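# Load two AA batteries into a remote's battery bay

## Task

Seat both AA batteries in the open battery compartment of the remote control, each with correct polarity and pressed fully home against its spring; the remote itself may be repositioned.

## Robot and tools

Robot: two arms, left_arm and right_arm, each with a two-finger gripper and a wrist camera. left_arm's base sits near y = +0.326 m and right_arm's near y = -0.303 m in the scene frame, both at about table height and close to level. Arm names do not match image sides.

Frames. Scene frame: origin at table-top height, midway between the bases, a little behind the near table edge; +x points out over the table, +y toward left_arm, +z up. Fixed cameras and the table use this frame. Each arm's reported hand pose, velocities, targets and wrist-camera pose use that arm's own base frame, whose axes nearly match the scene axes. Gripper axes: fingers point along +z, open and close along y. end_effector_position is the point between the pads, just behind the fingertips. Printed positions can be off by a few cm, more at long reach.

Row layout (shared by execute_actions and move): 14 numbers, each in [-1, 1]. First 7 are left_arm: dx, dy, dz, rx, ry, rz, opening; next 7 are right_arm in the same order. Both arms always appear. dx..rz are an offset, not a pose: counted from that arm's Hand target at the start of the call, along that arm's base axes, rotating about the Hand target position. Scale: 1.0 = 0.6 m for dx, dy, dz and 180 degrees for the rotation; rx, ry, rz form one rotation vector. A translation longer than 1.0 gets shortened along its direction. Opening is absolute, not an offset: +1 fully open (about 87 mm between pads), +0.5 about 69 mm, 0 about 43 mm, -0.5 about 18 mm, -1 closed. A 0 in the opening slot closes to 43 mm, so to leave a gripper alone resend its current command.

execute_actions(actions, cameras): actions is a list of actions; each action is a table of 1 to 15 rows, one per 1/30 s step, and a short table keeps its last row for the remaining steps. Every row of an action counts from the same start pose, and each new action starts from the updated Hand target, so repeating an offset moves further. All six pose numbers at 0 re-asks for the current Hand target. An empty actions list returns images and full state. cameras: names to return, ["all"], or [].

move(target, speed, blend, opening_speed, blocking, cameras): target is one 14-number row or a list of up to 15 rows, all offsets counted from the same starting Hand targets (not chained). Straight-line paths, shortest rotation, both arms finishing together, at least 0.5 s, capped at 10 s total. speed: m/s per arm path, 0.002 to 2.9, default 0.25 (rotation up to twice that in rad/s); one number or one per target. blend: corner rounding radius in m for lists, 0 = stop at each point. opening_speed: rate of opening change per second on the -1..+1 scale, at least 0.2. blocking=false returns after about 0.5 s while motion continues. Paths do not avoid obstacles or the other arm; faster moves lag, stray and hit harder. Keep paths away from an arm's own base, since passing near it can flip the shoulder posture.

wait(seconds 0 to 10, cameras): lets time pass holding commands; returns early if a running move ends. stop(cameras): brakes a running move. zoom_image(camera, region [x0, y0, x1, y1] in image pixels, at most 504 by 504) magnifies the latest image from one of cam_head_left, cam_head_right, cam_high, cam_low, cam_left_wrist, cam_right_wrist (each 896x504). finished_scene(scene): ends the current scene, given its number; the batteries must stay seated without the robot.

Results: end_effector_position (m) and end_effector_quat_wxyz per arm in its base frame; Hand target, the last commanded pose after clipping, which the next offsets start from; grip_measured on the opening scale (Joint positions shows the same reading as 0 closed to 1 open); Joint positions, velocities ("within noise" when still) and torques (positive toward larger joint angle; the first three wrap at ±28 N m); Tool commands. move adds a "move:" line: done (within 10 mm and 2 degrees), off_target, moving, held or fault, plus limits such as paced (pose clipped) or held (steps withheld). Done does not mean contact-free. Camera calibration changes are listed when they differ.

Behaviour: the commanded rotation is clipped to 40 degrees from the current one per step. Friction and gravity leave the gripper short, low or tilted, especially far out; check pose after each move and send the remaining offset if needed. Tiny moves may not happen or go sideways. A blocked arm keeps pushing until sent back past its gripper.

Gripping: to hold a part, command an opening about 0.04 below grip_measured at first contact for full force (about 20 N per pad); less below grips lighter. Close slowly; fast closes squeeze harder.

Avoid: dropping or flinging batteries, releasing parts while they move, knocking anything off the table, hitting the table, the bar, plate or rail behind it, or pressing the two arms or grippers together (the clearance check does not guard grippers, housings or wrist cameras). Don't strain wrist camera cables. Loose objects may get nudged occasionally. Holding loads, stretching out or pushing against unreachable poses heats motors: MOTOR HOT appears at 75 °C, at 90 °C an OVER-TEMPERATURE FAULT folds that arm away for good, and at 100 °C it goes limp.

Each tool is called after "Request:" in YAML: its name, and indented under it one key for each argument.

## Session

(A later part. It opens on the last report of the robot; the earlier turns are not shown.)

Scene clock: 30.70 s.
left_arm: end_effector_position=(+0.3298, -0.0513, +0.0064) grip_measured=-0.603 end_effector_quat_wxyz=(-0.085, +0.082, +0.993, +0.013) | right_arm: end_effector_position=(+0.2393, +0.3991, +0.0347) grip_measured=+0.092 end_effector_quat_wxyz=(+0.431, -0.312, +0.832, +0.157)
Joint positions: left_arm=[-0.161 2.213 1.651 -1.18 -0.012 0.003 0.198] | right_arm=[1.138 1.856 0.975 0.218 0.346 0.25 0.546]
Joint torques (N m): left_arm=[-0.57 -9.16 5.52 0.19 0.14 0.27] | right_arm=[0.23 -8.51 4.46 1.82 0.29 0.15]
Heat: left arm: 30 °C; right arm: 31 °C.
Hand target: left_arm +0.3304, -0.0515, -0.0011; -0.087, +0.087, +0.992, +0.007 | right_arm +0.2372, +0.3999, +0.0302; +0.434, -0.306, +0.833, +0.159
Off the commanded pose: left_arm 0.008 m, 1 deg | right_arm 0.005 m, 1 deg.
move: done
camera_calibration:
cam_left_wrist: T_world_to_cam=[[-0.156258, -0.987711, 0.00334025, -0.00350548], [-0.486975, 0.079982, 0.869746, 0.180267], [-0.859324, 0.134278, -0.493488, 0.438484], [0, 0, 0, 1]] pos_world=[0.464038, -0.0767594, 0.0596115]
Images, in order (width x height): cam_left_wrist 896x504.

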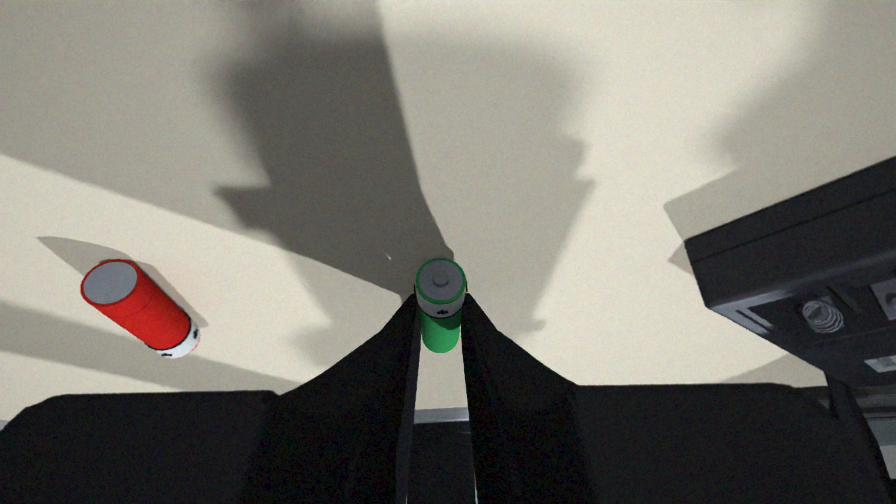

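Request:
move:
  target: [0.008,0,0.2,0.0385,-0.1497,0.2645,-0.65,0,0,0,0,0,0,0.04]
  speed: 0.15

Request:
move:
  target:
    - [0,0,0,0,0,0,-0.65,0,0,0,0,0,0,0.4]
    - [0,0,0,0,0,0,-0.65,0,0,0,0.0431,-0.0509,0,0.4]
    - [0,0,0,0,0,0,-0.65,0,0,0,0.0431,-0.0509,0,0.04]
  speed: 0.1
  opening_speed: 0.6
  cameras: ["all"]

Scene clock: 35.73 s.
left_arm: end_effector_position=(+0.3363, -0.0496, +0.1106) grip_measured=-0.603 end_effector_quat_wxyz=(+0.125, -0.324, +0.936, +0.051) | right_arm: end_effector_position=(+0.2393, +0.3991, +0.0347) grip_measured=+0.092 end_effector_quat_wxyz=(+0.431, -0.312, +0.832, +0.157)
Joint positions: left_arm=[-0.166 1.77 1.496 -1.122 -0.209 -0.813 0.198] | right_arm=[1.138 1.856 0.975 0.218 0.346 0.25 0.546]
Joint torques (N m): left_arm=[-1.84 -10.24 6.58 0.65 -0.19 -0.07] | right_arm=[0.24 -8.5 4.49 1.83 0.29 0.14]
Heat: left arm: 30 °C; right arm: 32 °C.
Hand target: left_arm +0.3351, -0.0515, +0.1188; +0.139, -0.327, +0.934, +0.049 | right_arm +0.2372, +0.3999, +0.0302; +0.434, -0.306, +0.833, +0.159
Off the commanded pose: left_arm 0.009 m, 2 deg | right_arm 0.005 m, 1 deg.
move: done

Scene clock: 39.00 s.
left_arm: end_effector_position=(+0.3363, -0.0496, +0.1106) grip_measured=-0.603 end_effector_quat_wxyz=(+0.125, -0.324, +0.936, +0.051) | right_arm: end_effector_position=(+0.2397, +0.4006, +0.0345) grip_measured=+0.092 end_effector_quat_wxyz=(+0.516, -0.284, +0.785, +0.191)
Joint positions: left_arm=[-0.166 1.77 1.496 -1.122 -0.209 -0.814 0.198] | right_arm=[1.172 1.883 0.786 0.649 0.429 0.206 0.546]
Joint torques (N m): left_arm=[-1.85 -10.19 6.56 0.66 -0.23 -0.04] | right_arm=[0.18 -7.88 3.79 1.96 0.21 -0.08]
Heat: left arm: 30 °C; right arm: 33 °C.
Hand target: left_arm +0.3351, -0.0514, +0.1188; +0.139, -0.327, +0.934, +0.049 | right_arm +0.2371, +0.3999, +0.0304; +0.519, -0.287, +0.783, +0.190
Off the commanded pose: left_arm 0.008 m, 2 deg | right_arm 0.005 m, 1 deg.
move: done
camera_calibration:
cam_left_wrist: T_world_to_cam=[[0.620415, -0.784269, 0.00275658, -0.252239], [-0.64292, -0.506578, 0.574484, 0.148709], [-0.449153, -0.358191, -0.818511, 0.36887], [0, 0, 0, 1]] pos_world=[0.41778, 0.00963504, 0.217189]
cam_right_wrist: T_world_to_cam=[[0.642332, -0.766425, -0.001493, 0.151215], [-0.743969, -0.623042, -0.241514, 0.449423], [0.184172, 0.156243, -0.970396, 0.0695301], [0, 0, 0, 1]] pos_world=[0.22442, 0.385041, 0.176239]

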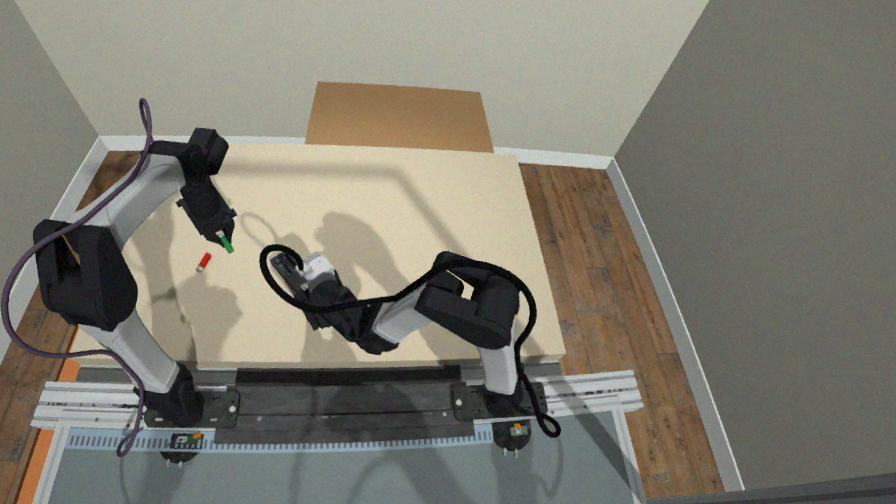

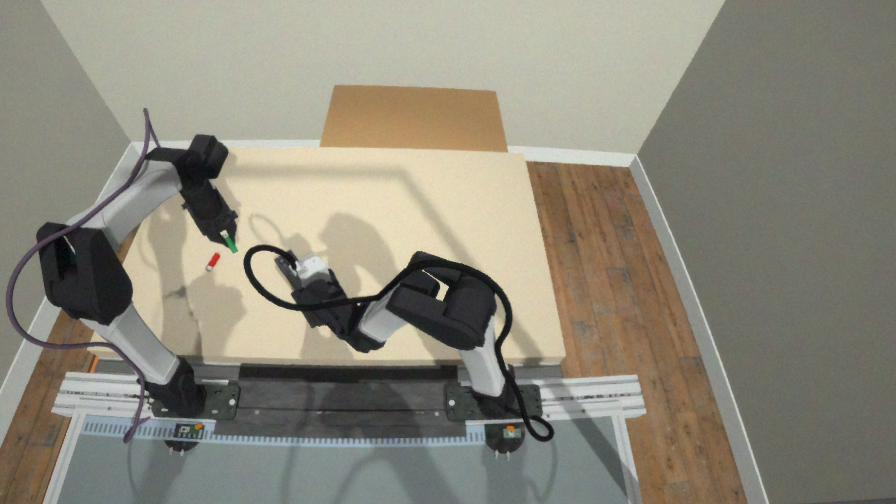

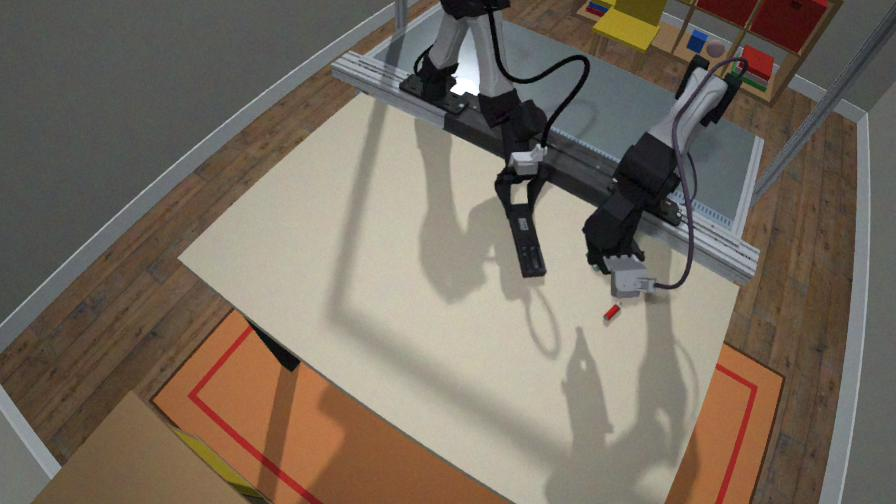

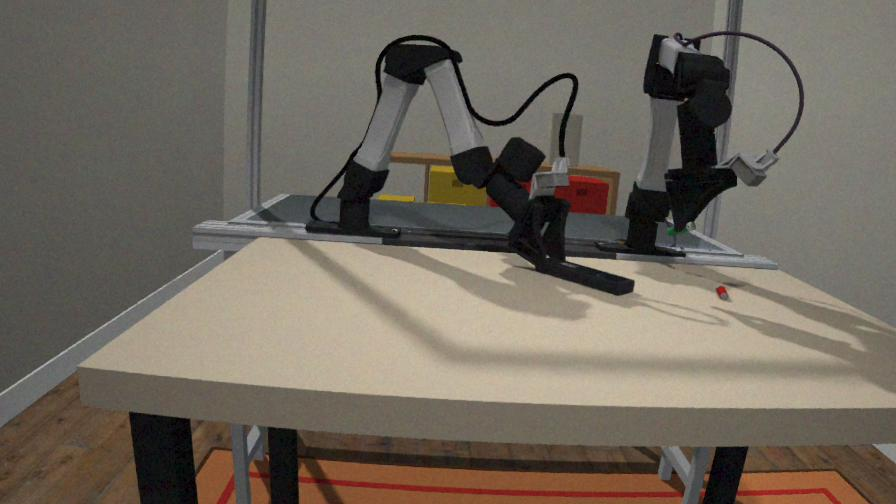

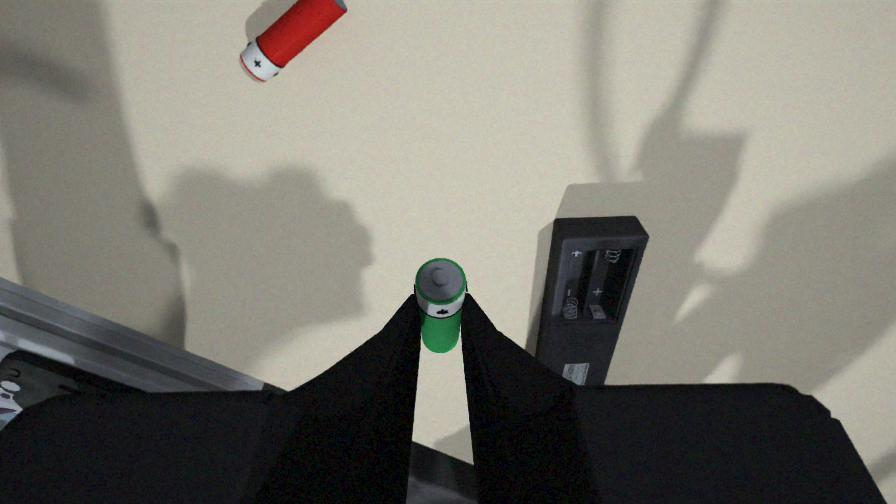

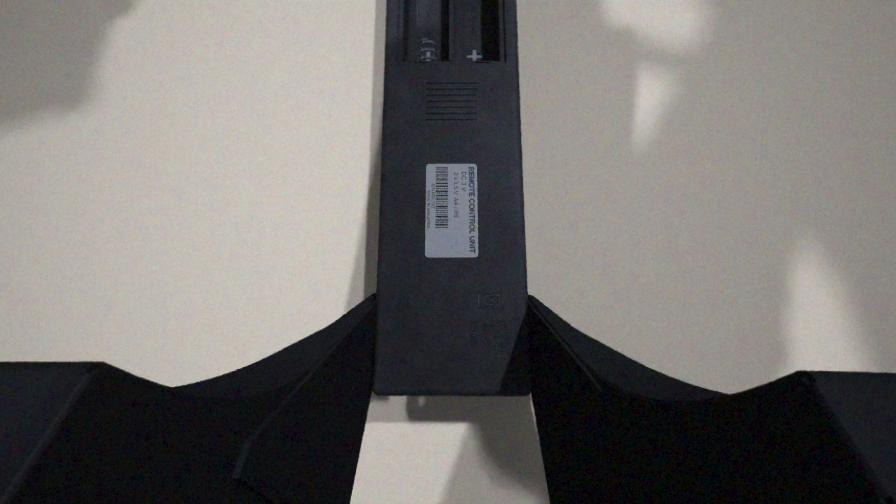

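Request:
zoom_image:
  camera: "cam_left_wrist"
  region: [520, 200, 680, 340]

Request:
zoom_image:
  camera: "cam_left_wrist"
  region: [380, 230, 500, 370]

Scaled by 3.150 from the camera's 896x504 image, which has a finer 1280x720 frame.

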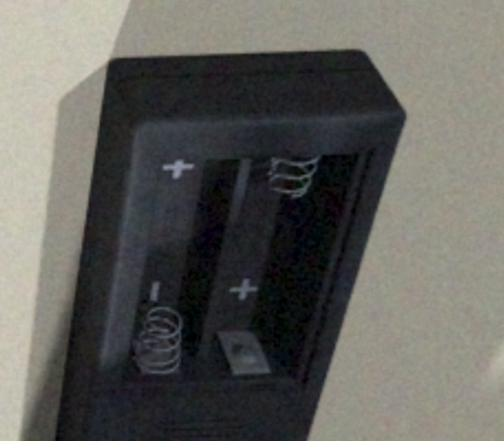

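Scaled by 3.600 from the camera's 896x504 image, which has a finer 1280x720 frame.

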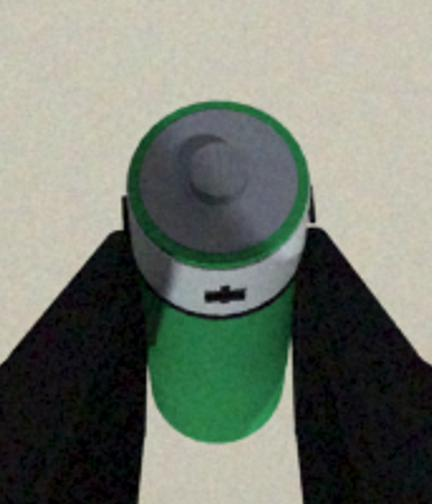

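Request:
move:
  target: [0.0167,-0.166,-0.0833,0,0,0,-0.65,0,0,0,0,0,0,0.04]
  speed: 0.15
  cameras: ["all"]

Request:
zoom_image:
  camera: "cam_left_wrist"
  region: [340, 220, 540, 420]

Request:
zoom_image:
  camera: "cam_low"
  region: [480, 150, 740, 310]

Request:
zoom_image:
  camera: "cam_high"
  region: [470, 190, 640, 310]

Request:
zoom_image:
  camera: "cam_right_wrist"
  region: [340, 0, 560, 120]

Scene clock: 42.60 s.
left_arm: end_effector_position=(+0.3316, -0.1460, +0.0635) grip_measured=-0.603 end_effector_quat_wxyz=(+0.119, -0.318, +0.939, +0.059) | right_arm: end_effector_position=(+0.2397, +0.4006, +0.0345) grip_measured=+0.092 end_effector_quat_wxyz=(+0.516, -0.284, +0.785, +0.191)
Joint positions: left_arm=[-0.437 1.919 1.503 -1.062 -0.251 -1.079 0.198] | right_arm=[1.172 1.883 0.786 0.649 0.429 0.206 0.546]
Joint torques (N m): left_arm=[-1.09 -8.25 9.48 0.68 -0.27 -0.03] | right_arm=[0.2 -7.87 3.85 1.97 0.2 -0.08]
Heat: left arm: 30 °C; right arm: 34 °C.
Hand target: left_arm +0.3453, -0.1511, +0.0689; +0.139, -0.326, +0.934, +0.049 | right_arm +0.2371, +0.3999, +0.0304; +0.519, -0.287, +0.783, +0.190
Off the commanded pose: left_arm 0.015 m, 3 deg | right_arm 0.005 m, 1 deg.
move: off_target (left_arm)
camera_calibration:
cam_left_wrist: T_world_to_cam=[[0.61341, -0.789545, -0.0186305, -0.321783], [-0.636869, -0.508469, 0.579531, 0.121259], [-0.467039, -0.343625, -0.814737, 0.301499], [0, 0, 0, 1]] pos_world=[0.415423, -0.0888028, 0.169374]
cam_right_wrist: T_world_to_cam=[[0.642332, -0.766425, -0.001493, 0.151215], [-0.743969, -0.623042, -0.241514, 0.449423], [0.184172, 0.156243, -0.970396, 0.0695301], [0, 0, 0, 1]] pos_world=[0.22442, 0.385041, 0.176239]

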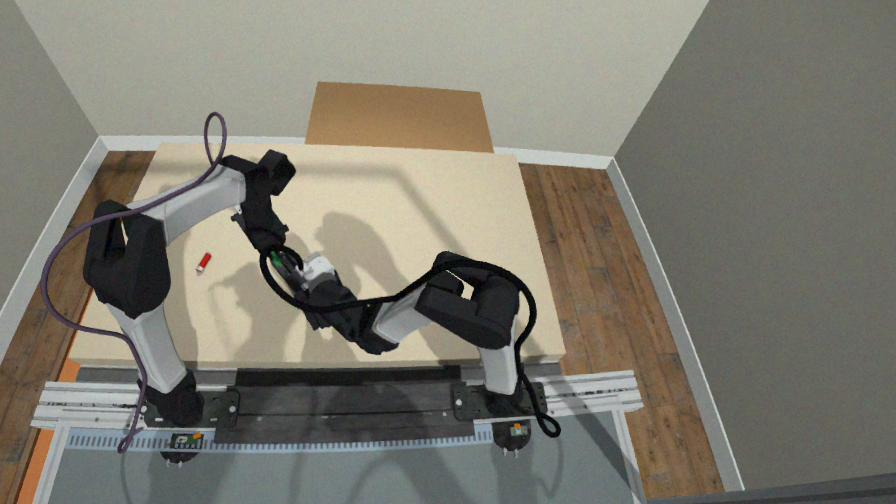

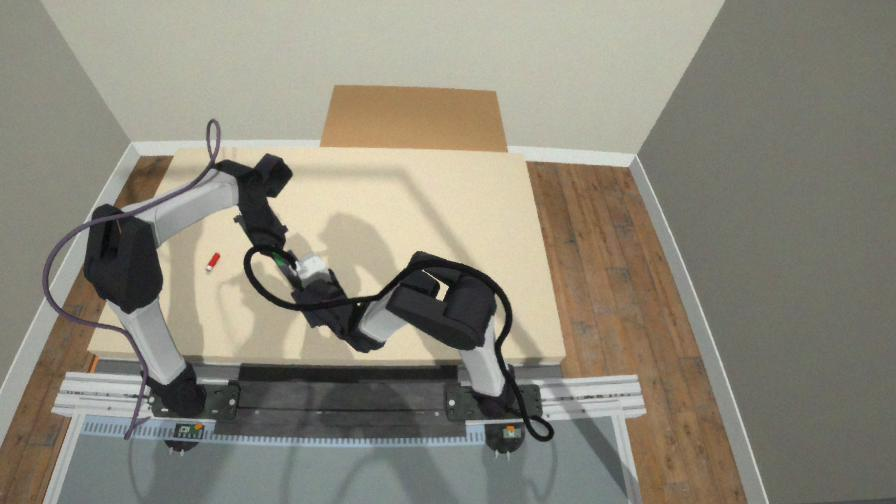

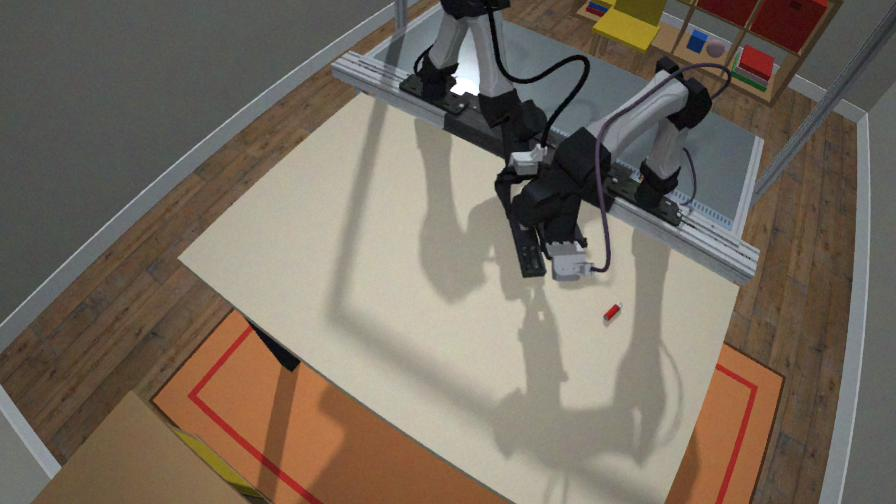

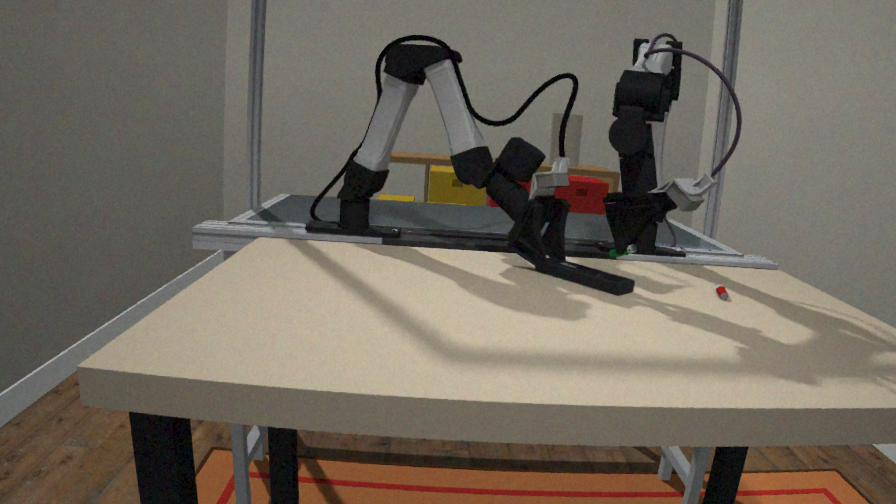

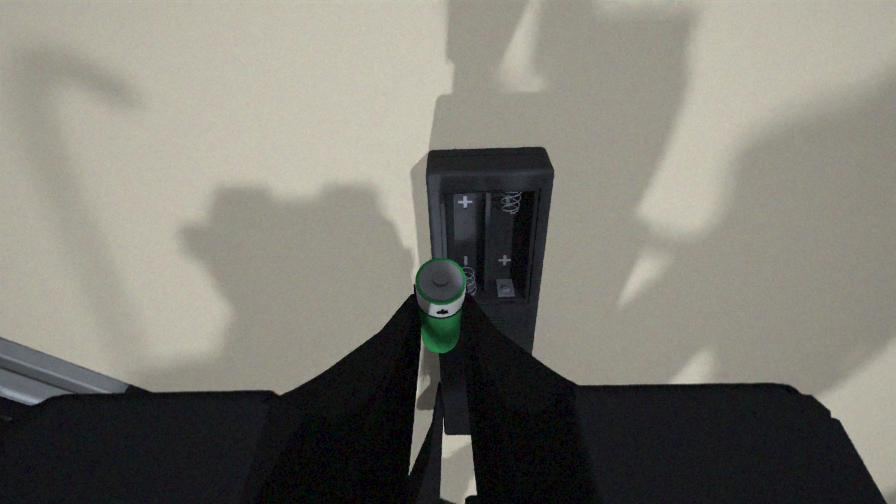

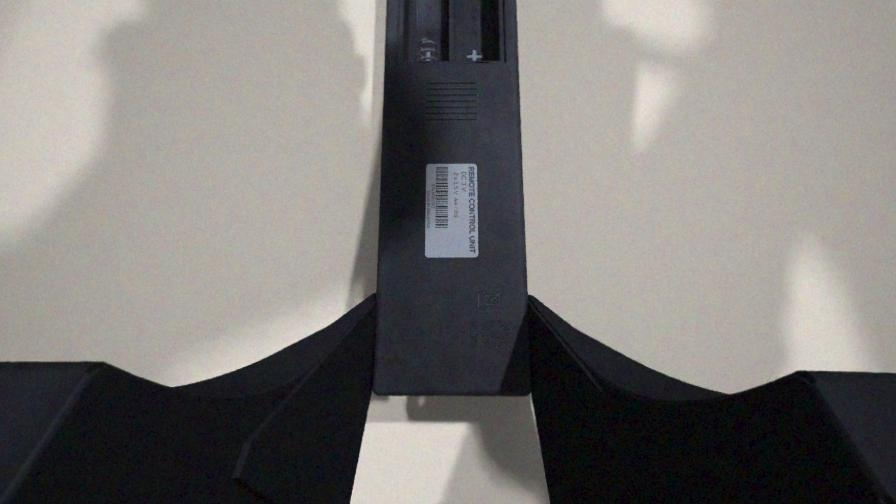

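Scaled by 2.520 from the camera's 896x504 image, which has a finer 1280x720 frame.

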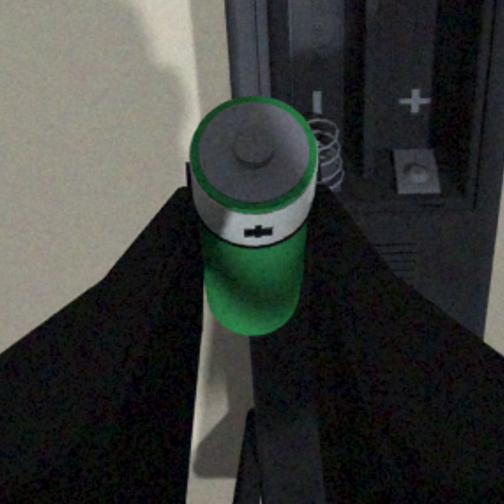

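Scaled by 1.938 from the camera's 896x504 image, which has a finer 1280x720 frame.

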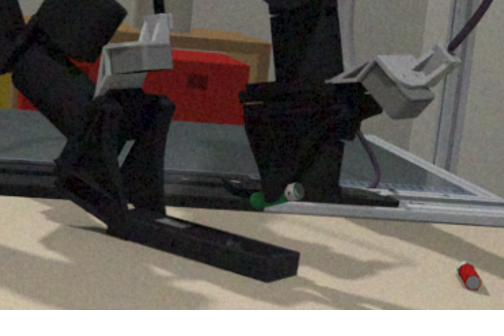

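Scaled by 2.965 from the camera's 896x504 image, which has a finer 1280x720 frame.

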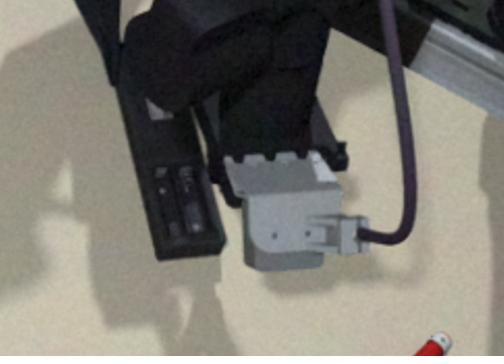

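Scaled by 2.291 from the camera's 896x504 image, which has a finer 1280x720 frame.

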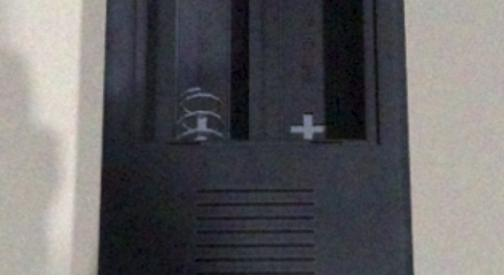

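Request:
move:
  target: [0.0170,-0.0075,-0.033,0,0,0.0117,-0.65,0,0,0,0,0,0,0.04]
  speed: 0.08
  cameras: ["cam_left_wrist","cam_low"]

Request:
zoom_image:
  camera: "cam_left_wrist"
  region: [360, 120, 580, 340]

Scene clock: 45.00 s.
left_arm: end_effector_position=(+0.3412, -0.1504, +0.0446) grip_measured=-0.603 end_effector_quat_wxyz=(+0.119, -0.336, +0.932, +0.062) | right_arm: end_effector_position=(+0.2397, +0.4006, +0.0345) grip_measured=+0.092 end_effector_quat_wxyz=(+0.516, -0.284, +0.785, +0.191)
Joint positions: left_arm=[-0.437 1.977 1.508 -1.018 -0.255 -1.117 0.198] | right_arm=[1.172 1.883 0.786 0.649 0.429 0.206 0.546]
Joint torques (N m): left_arm=[-1.11 -8.4 9.44 0.67 -0.28 -0.05] | right_arm=[0.2 -7.91 3.78 1.97 0.21 -0.08]
Heat: left arm: 31 °C; right arm: 34 °C.
Hand target: left_arm +0.3554, -0.1556, +0.0491; +0.138, -0.344, +0.927, +0.052 | right_arm +0.2371, +0.3999, +0.0304; +0.519, -0.287, +0.783, +0.190
Off the commanded pose: left_arm 0.016 m, 3 deg | right_arm 0.005 m, 1 deg.
move: off_target (left_arm)
camera_calibration:
cam_left_wrist: T_world_to_cam=[[0.642037, -0.766443, -0.0188031, -0.337854], [-0.61811, -0.531978, 0.57874, 0.126237], [-0.453574, -0.35995, -0.815296, 0.282089], [0, 0, 0, 1]] pos_world=[0.422891, -0.0902525, 0.150575]
Images, in order (width x height): cam_low 896x504, cam_left_wrist 896x504.

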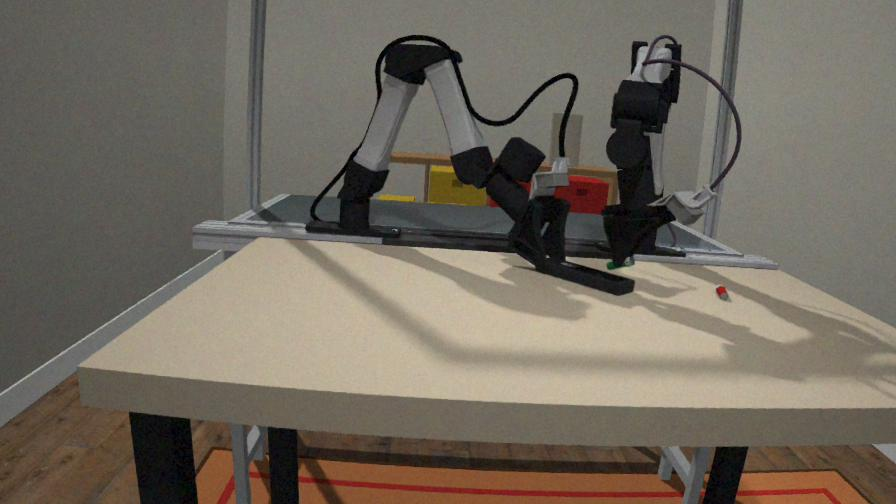

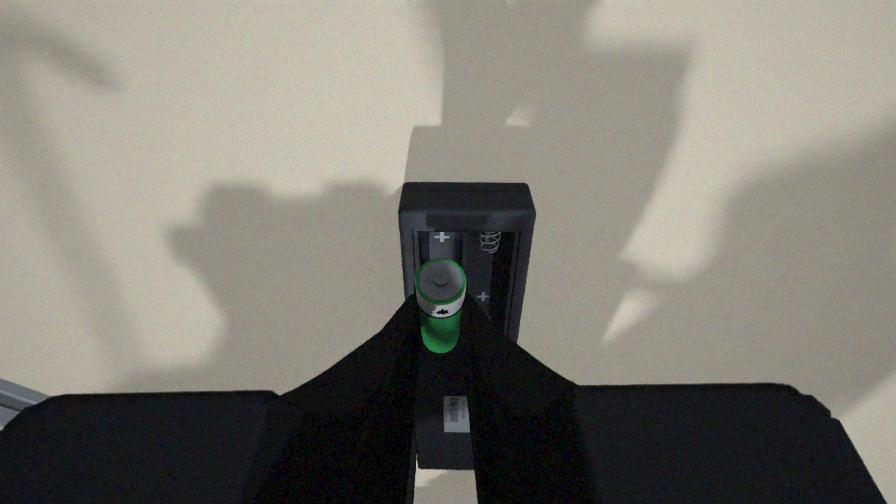

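Scaled by 2.291 from the camera's 896x504 image, which has a finer 1280x720 frame.

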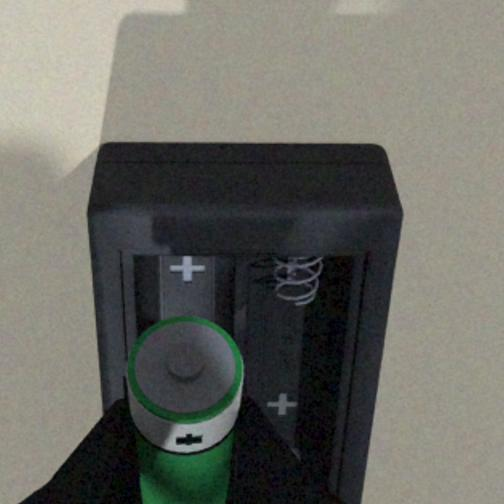

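Request:
move:
  target: [0.001,0.0005,-0.022,0,0,0,-0.65,0,0,0,0,0,0,0.04]
  speed: 0.05
  cameras: ["cam_left_wrist","cam_low","cam_high"]

Request:
zoom_image:
  camera: "cam_left_wrist"
  region: [360, 120, 580, 340]

Request:
zoom_image:
  camera: "cam_low"
  region: [540, 200, 700, 310]

Scene clock: 46.43 s.
left_arm: end_effector_position=(+0.3512, -0.1550, +0.0400) grip_measured=-0.603 end_effector_quat_wxyz=(+0.130, -0.337, +0.931, +0.050) | right_arm: end_effector_position=(+0.2397, +0.4006, +0.0345) grip_measured=+0.092 end_effector_quat_wxyz=(+0.516, -0.284, +0.785, +0.191)
Joint positions: left_arm=[-0.437 1.991 1.508 -0.971 -0.255 -1.117 0.198] | right_arm=[1.172 1.883 0.786 0.649 0.429 0.206 0.546]
Joint torques (N m): left_arm=[-0.96 -8.42 6.54 0.74 -0.29 -0.02] | right_arm=[0.23 -7.9 3.81 1.97 0.21 -0.06]
Heat: left arm: 31 °C; right arm: 34 °C.
Hand target: left_arm +0.3559, -0.1553, +0.0359; +0.138, -0.344, +0.927, +0.052 | right_arm +0.2371, +0.3999, +0.0304; +0.519, -0.287, +0.783, +0.190
Off the commanded pose: left_arm 0.006 m, 1 deg | right_arm 0.005 m, 1 deg.
move: done
camera_calibration:
cam_left_wrist: T_world_to_cam=[[0.642443, -0.766248, 0.0114001, -0.349217], [-0.635195, -0.524125, 0.567292, 0.140192], [-0.428712, -0.371694, -0.823438, 0.27088], [0, 0, 0, 1]] pos_world=[0.429531, -0.0934239, 0.147504]
Images, in order (width x height): cam_high 896x504, cam_low 896x504, cam_left_wrist 896x504.

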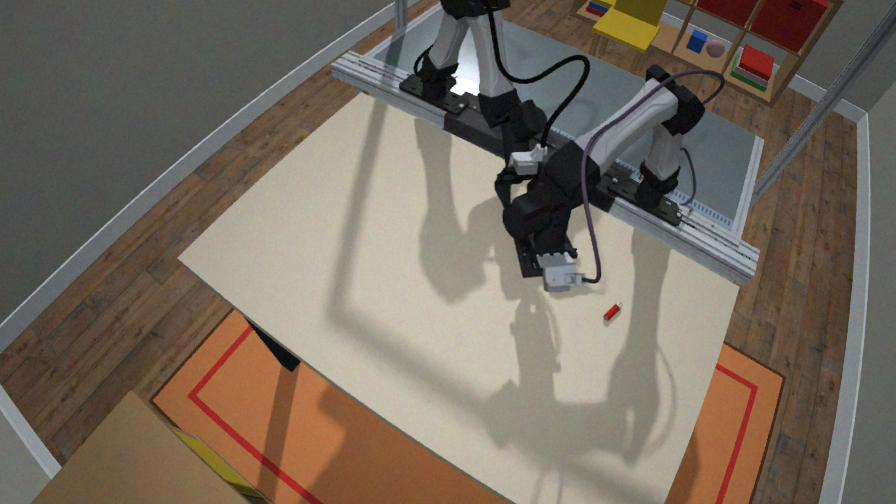

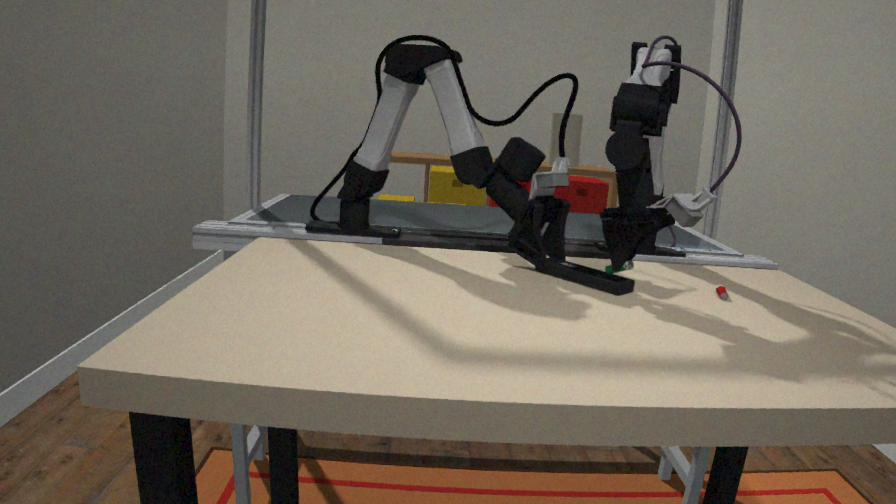

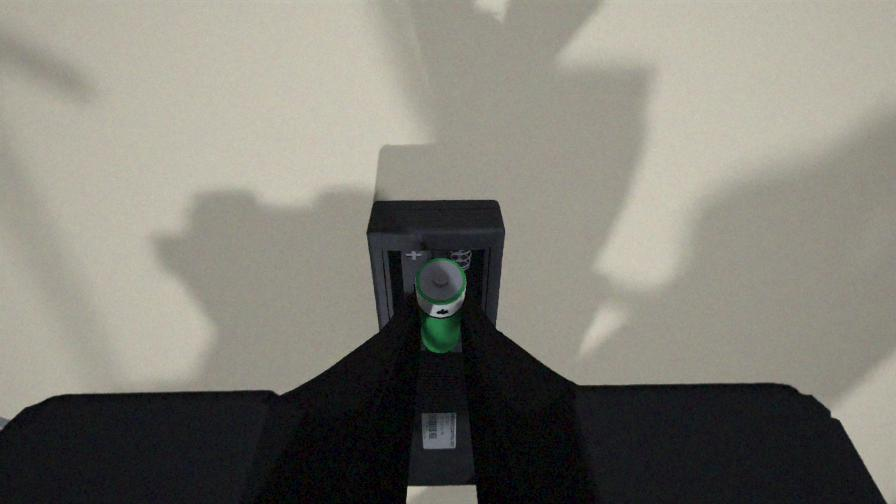

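Scaled by 2.291 from the camera's 896x504 image, which has a finer 1280x720 frame.

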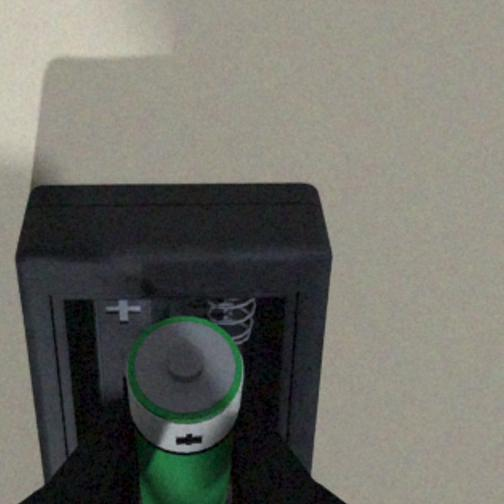

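Scaled by 3.150 from the camera's 896x504 image, which has a finer 1280x720 frame.

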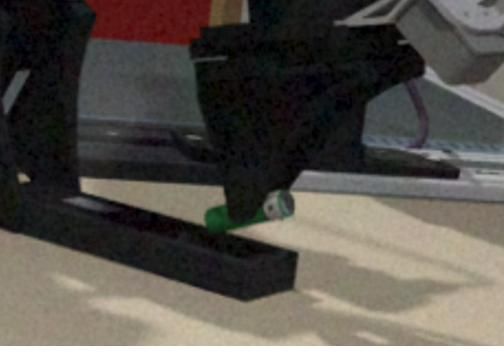

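Request:
move:
  target: [-0.015,0.0092,0,0,0,0,-0.65,0,0,0,0,0,0,0.04]
  speed: 0.05
  cameras: ["cam_left_wrist"]

Scene clock: 47.53 s.
left_arm: end_effector_position=(+0.3405, -0.1500, +0.0275) grip_measured=-0.603 end_effector_quat_wxyz=(+0.119, -0.336, +0.932, +0.062) | right_arm: end_effector_position=(+0.2397, +0.4006, +0.0345) grip_measured=+0.092 end_effector_quat_wxyz=(+0.516, -0.284, +0.785, +0.191)
Joint positions: left_arm=[-0.437 1.991 1.457 -0.954 -0.256 -1.117 0.198] | right_arm=[1.172 1.883 0.786 0.649 0.429 0.206 0.546]
Joint torques (N m): left_arm=[-0.65 -11.52 6.02 0.66 -0.27 0.01] | right_arm=[0.16 -7.83 3.78 1.97 0.2 -0.08]
Heat: left arm: 31 °C; right arm: 35 °C.
Hand target: left_arm +0.3470, -0.1498, +0.0359; +0.138, -0.344, +0.927, +0.052 | right_arm +0.2371, +0.3999, +0.0304; +0.519, -0.287, +0.783, +0.190
Off the commanded pose: left_arm 0.011 m, 3 deg | right_arm 0.005 m, 1 deg.
move: off_target (left_arm)
camera_calibration:
cam_left_wrist: T_world_to_cam=[[0.642352, -0.766178, -0.0188725, -0.337455], [-0.618059, -0.532418, 0.57839, 0.135836], [-0.453197, -0.359865, -0.815542, 0.267811], [0, 0, 0, 1]] pos_world=[0.42209, -0.0898526, 0.133476]
Images, in order (width x height): cam_left_wrist 896x504.

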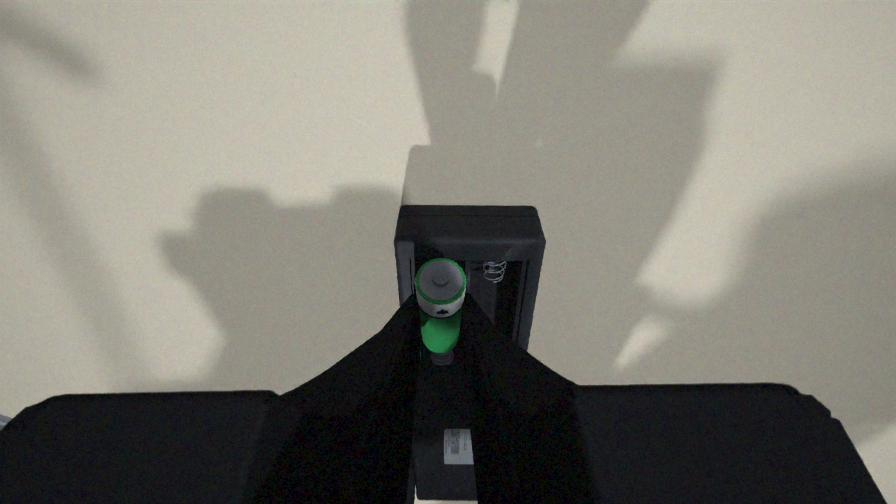

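Request:
zoom_image:
  camera: "cam_left_wrist"
  region: [370, 200, 570, 380]

Request:
execute_actions:
  actions: []
  cameras: ["cam_low"]

Request:
zoom_image:
  camera: "cam_low"
  region: [560, 220, 680, 310]

Scaled by 2.520 from the camera's 896x504 image, which has a finer 1280x720 frame.

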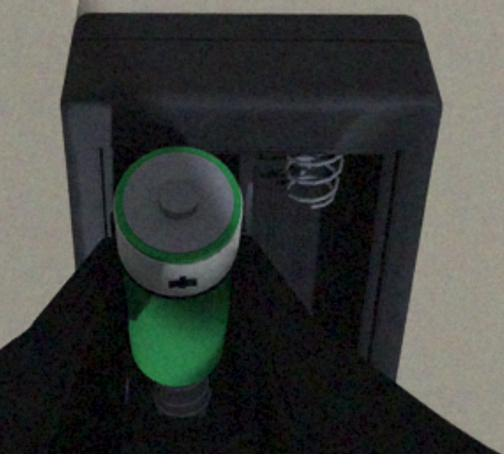

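Scene clock: 47.70 s.
left_arm: end_effector_position=(+0.3406, -0.1500, +0.0275) grip_measured=-0.603 end_effector_quat_wxyz=(+0.119, -0.336, +0.932, +0.062) | right_arm: end_effector_position=(+0.2397, +0.4006, +0.0345) grip_measured=+0.092 end_effector_quat_wxyz=(+0.516, -0.284, +0.785, +0.191)
Joint positions: left_arm=[-0.437 1.991 1.457 -0.953 -0.256 -1.117 0.198] | right_arm=[1.172 1.883 0.786 0.649 0.429 0.206 0.546]
Joint velocities: within noise
Joint torques (N m): left_arm=[-0.68 -11.56 6.01 0.68 -0.28 0] | right_arm=[0.2 -7.88 3.82 1.96 0.21 -0.07]
Heat: left arm: 31 °C; right arm: 35 °C.
Hand target: left_arm +0.3470, -0.1498, +0.0359; +0.138, -0.344, +0.927, +0.051 | right_arm +0.2371, +0.3999, +0.0304; +0.519, -0.287, +0.783, +0.190
Tool commands: left_gripper/opening=-0.65 right_gripper/opening=+0.04
Off the commanded pose: left_arm 0.011 m, 3 deg | right_arm 0.005 m, 1 deg.
Images, in order (width x height): cam_low 896x504.

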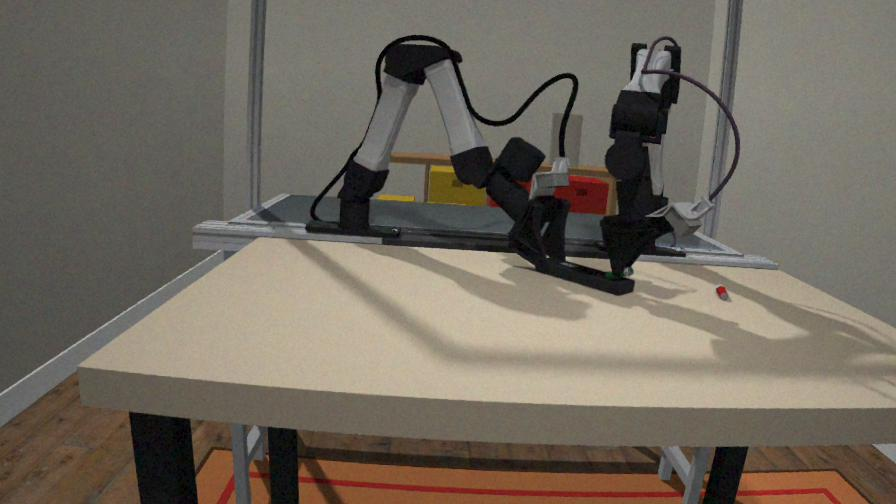

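Scaled by 4.200 from the camera's 896x504 image, which has a finer 1280x720 frame.

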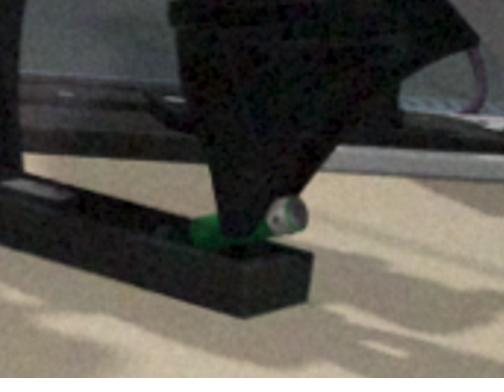

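Request:
move:
  target: [-0.0172,-0.0057,-0.019,0,0,0,-0.65,0,0,0,0,0,0,0.04]
  speed: 0.04
  cameras: ["cam_left_wrist","cam_low"]

Request:
zoom_image:
  camera: "cam_left_wrist"
  region: [370, 200, 570, 380]

Request:
zoom_image:
  camera: "cam_low"
  region: [560, 220, 680, 310]

Scene clock: 48.93 s.
left_arm: end_effector_position=(+0.3391, -0.1494, +0.0250) grip_measured=-0.603 end_effector_quat_wxyz=(+0.133, -0.341, +0.929, +0.056) | right_arm: end_effector_position=(+0.2398, +0.4006, +0.0345) grip_measured=+0.092 end_effector_quat_wxyz=(+0.516, -0.284, +0.785, +0.191)
Joint positions: left_arm=[-0.442 1.963 1.404 -0.903 -0.268 -1.131 0.198] | right_arm=[1.172 1.883 0.786 0.649 0.429 0.205 0.546]
Joint torques (N m): left_arm=[-2.04 -10.13 4.78 0.7 -0.18 -0.08] | right_arm=[0.18 -7.88 3.79 1.97 0.21 -0.07]
Heat: left arm: 31 °C; right arm: 35 °C.
Hand target: left_arm +0.3367, -0.1531, +0.0244; +0.138, -0.344, +0.927, +0.052 | right_arm +0.2371, +0.3999, +0.0304; +0.519, -0.287, +0.783, +0.190
Off the commanded pose: left_arm 0.005 m, 1 deg | right_arm 0.005 m, 1 deg.
move: done
camera_calibration:
cam_left_wrist: T_world_to_cam=[[0.649256, -0.760559, 0.00399927, -0.338264], [-0.631515, -0.536152, 0.560117, 0.141248], [-0.423858, -0.366185, -0.828404, 0.254802], [0, 0, 0, 1]] pos_world=[0.416819, -0.0882348, 0.133316]
Images, in order (width x height): cam_low 896x504, cam_left_wrist 896x504.

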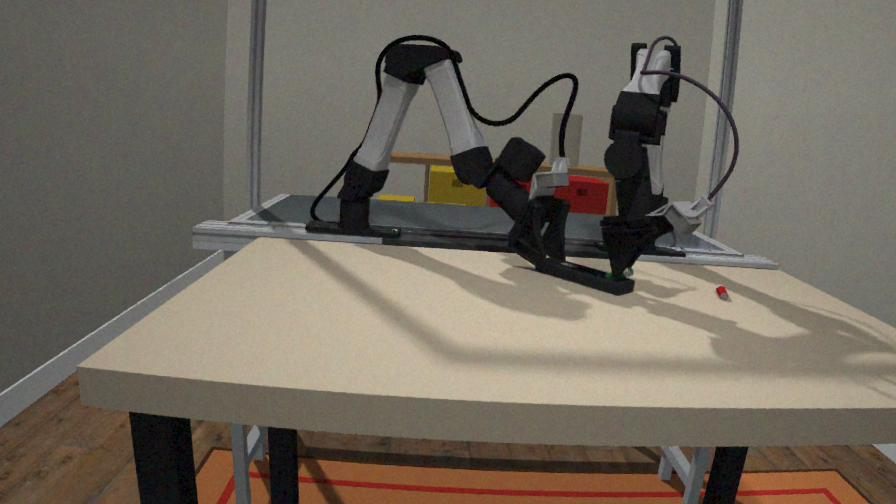

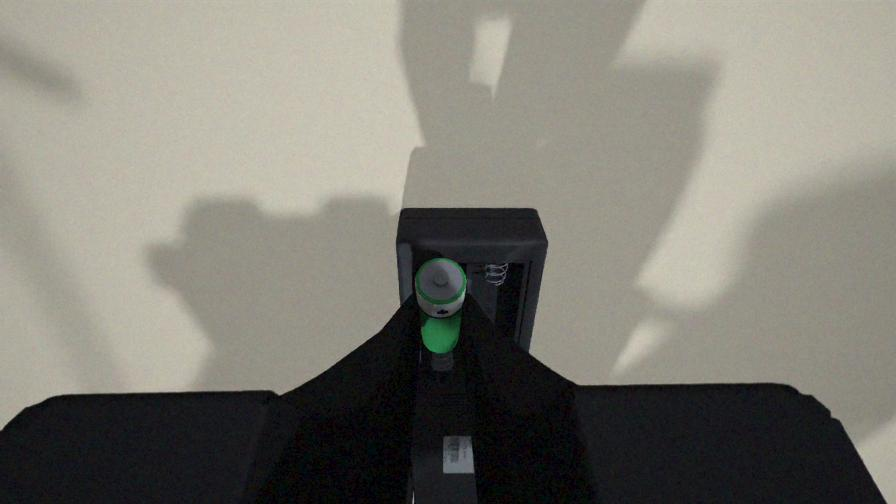

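Scaled by 2.520 from the camera's 896x504 image, which has a finer 1280x720 frame.

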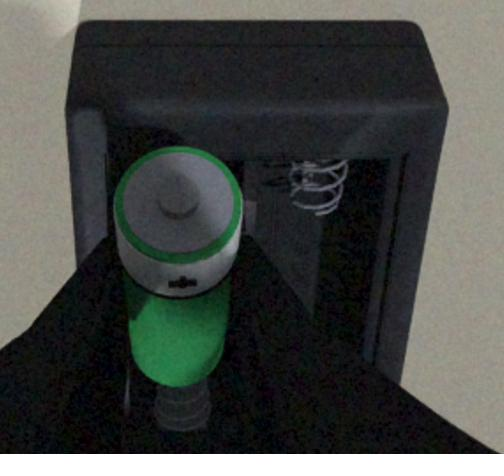

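Scaled by 4.200 from the camera's 896x504 image, which has a finer 1280x720 frame.

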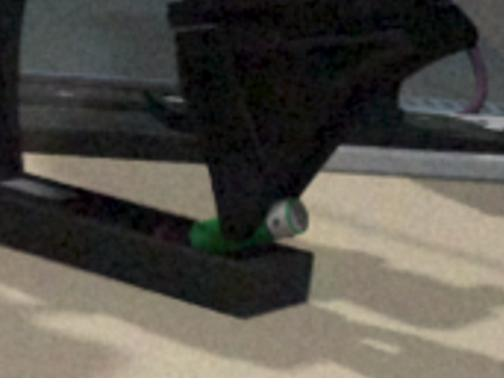

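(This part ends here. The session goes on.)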